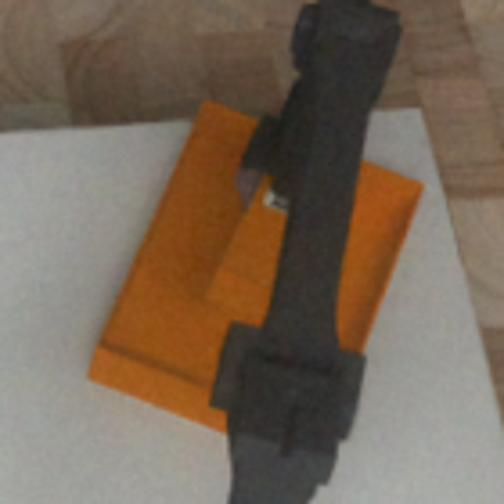

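Emit:
move(
  arm5={"target":[2.42,1.31,0.84,0,-0.5098,0.8603,0],"speed":0.25},
  cameras=["cam_arm5","arm5_cam_wrist"],
)

Emit:
zoom_image(
  camera="cam_arm5",
  region=[390, 20, 530, 160],
)

Scene clock: 787.73 s.
Joint torques (N m): arm1=[2.08 0.21 7.19 1.65 0.18 0.08] | arm2=[0.09 2.67 6.69 2.06 -0.03 -0.06] | arm3=[-0.73 1.61 7.77 0.99 -0.25 -0.2] | arm4=[0.32 2.9 7.98 1.95 -0.02 0.03] | arm5=[-0.56 -21.66 7.46 0.59 -0.17 -0.04] | arm6=[-0.56 2.84 7.43 1.07 -0.01 -0.15] | arm7=[-0.38 -1.08 8.16 0.81 -0.1 0.17] | arm8=[1.96 2.96 7.65 1.36 -0.08 -0.1]
Heat: arm1: hottest joint3_rad 35 °C; arm2: hottest joint3_rad 35 °C; arm3: hottest joint2_rad 31 °C; arm4: hottest joint3_rad 40 °C; arm5: hottest joint3_rad 41 °C; arm6: hottest joint3_rad 35 °C; arm7: hottest joint3_rad 40 °C; arm8: hottest joint3_rad 31 °C.
move: arm5 off_target
Joint velocities: within noise
arm1, arm2, arm3, arm4, arm7, arm8: as last shown
arm5.joint_positions: joint1_rad=-1.683 joint2_rad=+2.372 joint3_rad=+2.187 joint4_rad=-1.433 joint5_rad=-0.001 joint6_rad=+0.131 gripper_m=+0.05903
arm5.joint_status: not commanded
arm5.hand: x=+2.4217 y=+1.3002 z=+0.8244 quat_wxyz=(+0.016, +0.508, -0.861, +0.013) (m; scene frame)
arm5.hand_target: x=+2.4200 y=+1.3096 z=+0.8401 quat_wxyz=(+0.000, +0.510, -0.860, +0.000) (m; scene frame)
arm5.hand_status: off_target (0.019 m and 2.3 deg from the pose sent, 0.063 m and 2.3 deg at the start)
arm6.joint_positions: joint1_rad=+0.218 joint2_rad=+0.600 joint3_rad=+1.398 joint4_rad=-1.493 joint5_rad=+0.001 joint6_rad=-0.390 gripper_m=+0.09288
arm6.joint_status: not commanded
arm6.hand: x=+1.0372 y=+0.5488 z=+1.3335 quat_wxyz=(-0.391, -0.004, -0.906, +0.164) (m; scene frame)
arm6.hand_target: x=+1.0363 y=+0.5494 z=+1.3330 quat_wxyz=(-0.388, +0.000, -0.907, +0.164) (m; scene frame)
arm6.hand_status: not commanded
pictures: arm5_cam_wrist, cam_arm5
camera_calibration:
arm5_cam_wrist: T_world_to_cam=[[0.870155, -0.492638, 0.0117267, -1.47527], [-0.399157, -0.690684, 0.603017, 1.37518], [-0.28897, -0.529399, -0.797642, 2.16981], [0, 0, 0, 1]] pos_world=[2.45964, 1.37174, 0.918779]

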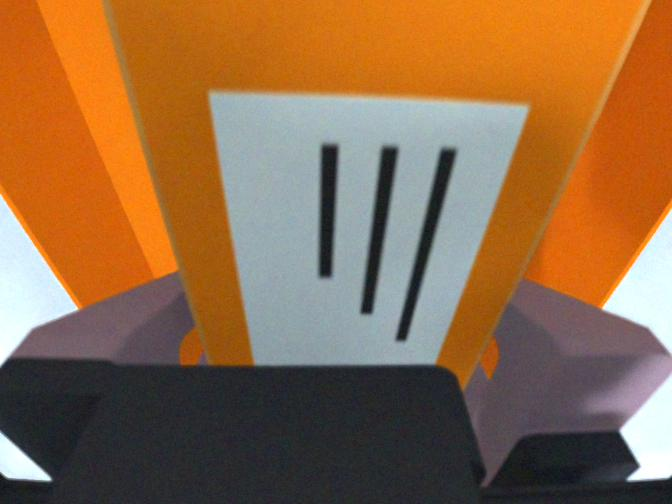

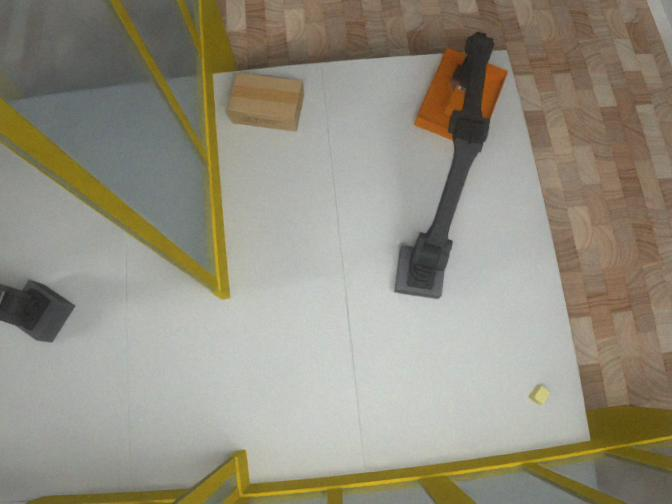

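Scaled by 3.600.

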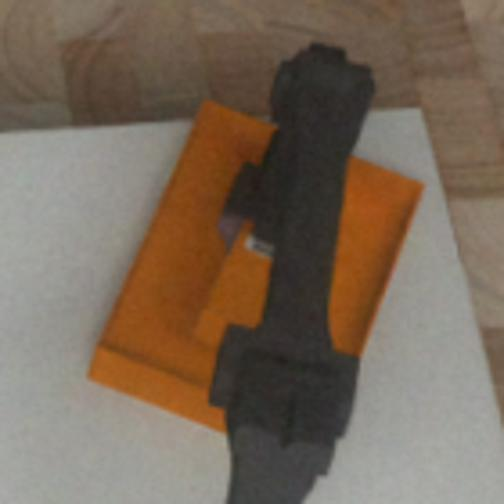

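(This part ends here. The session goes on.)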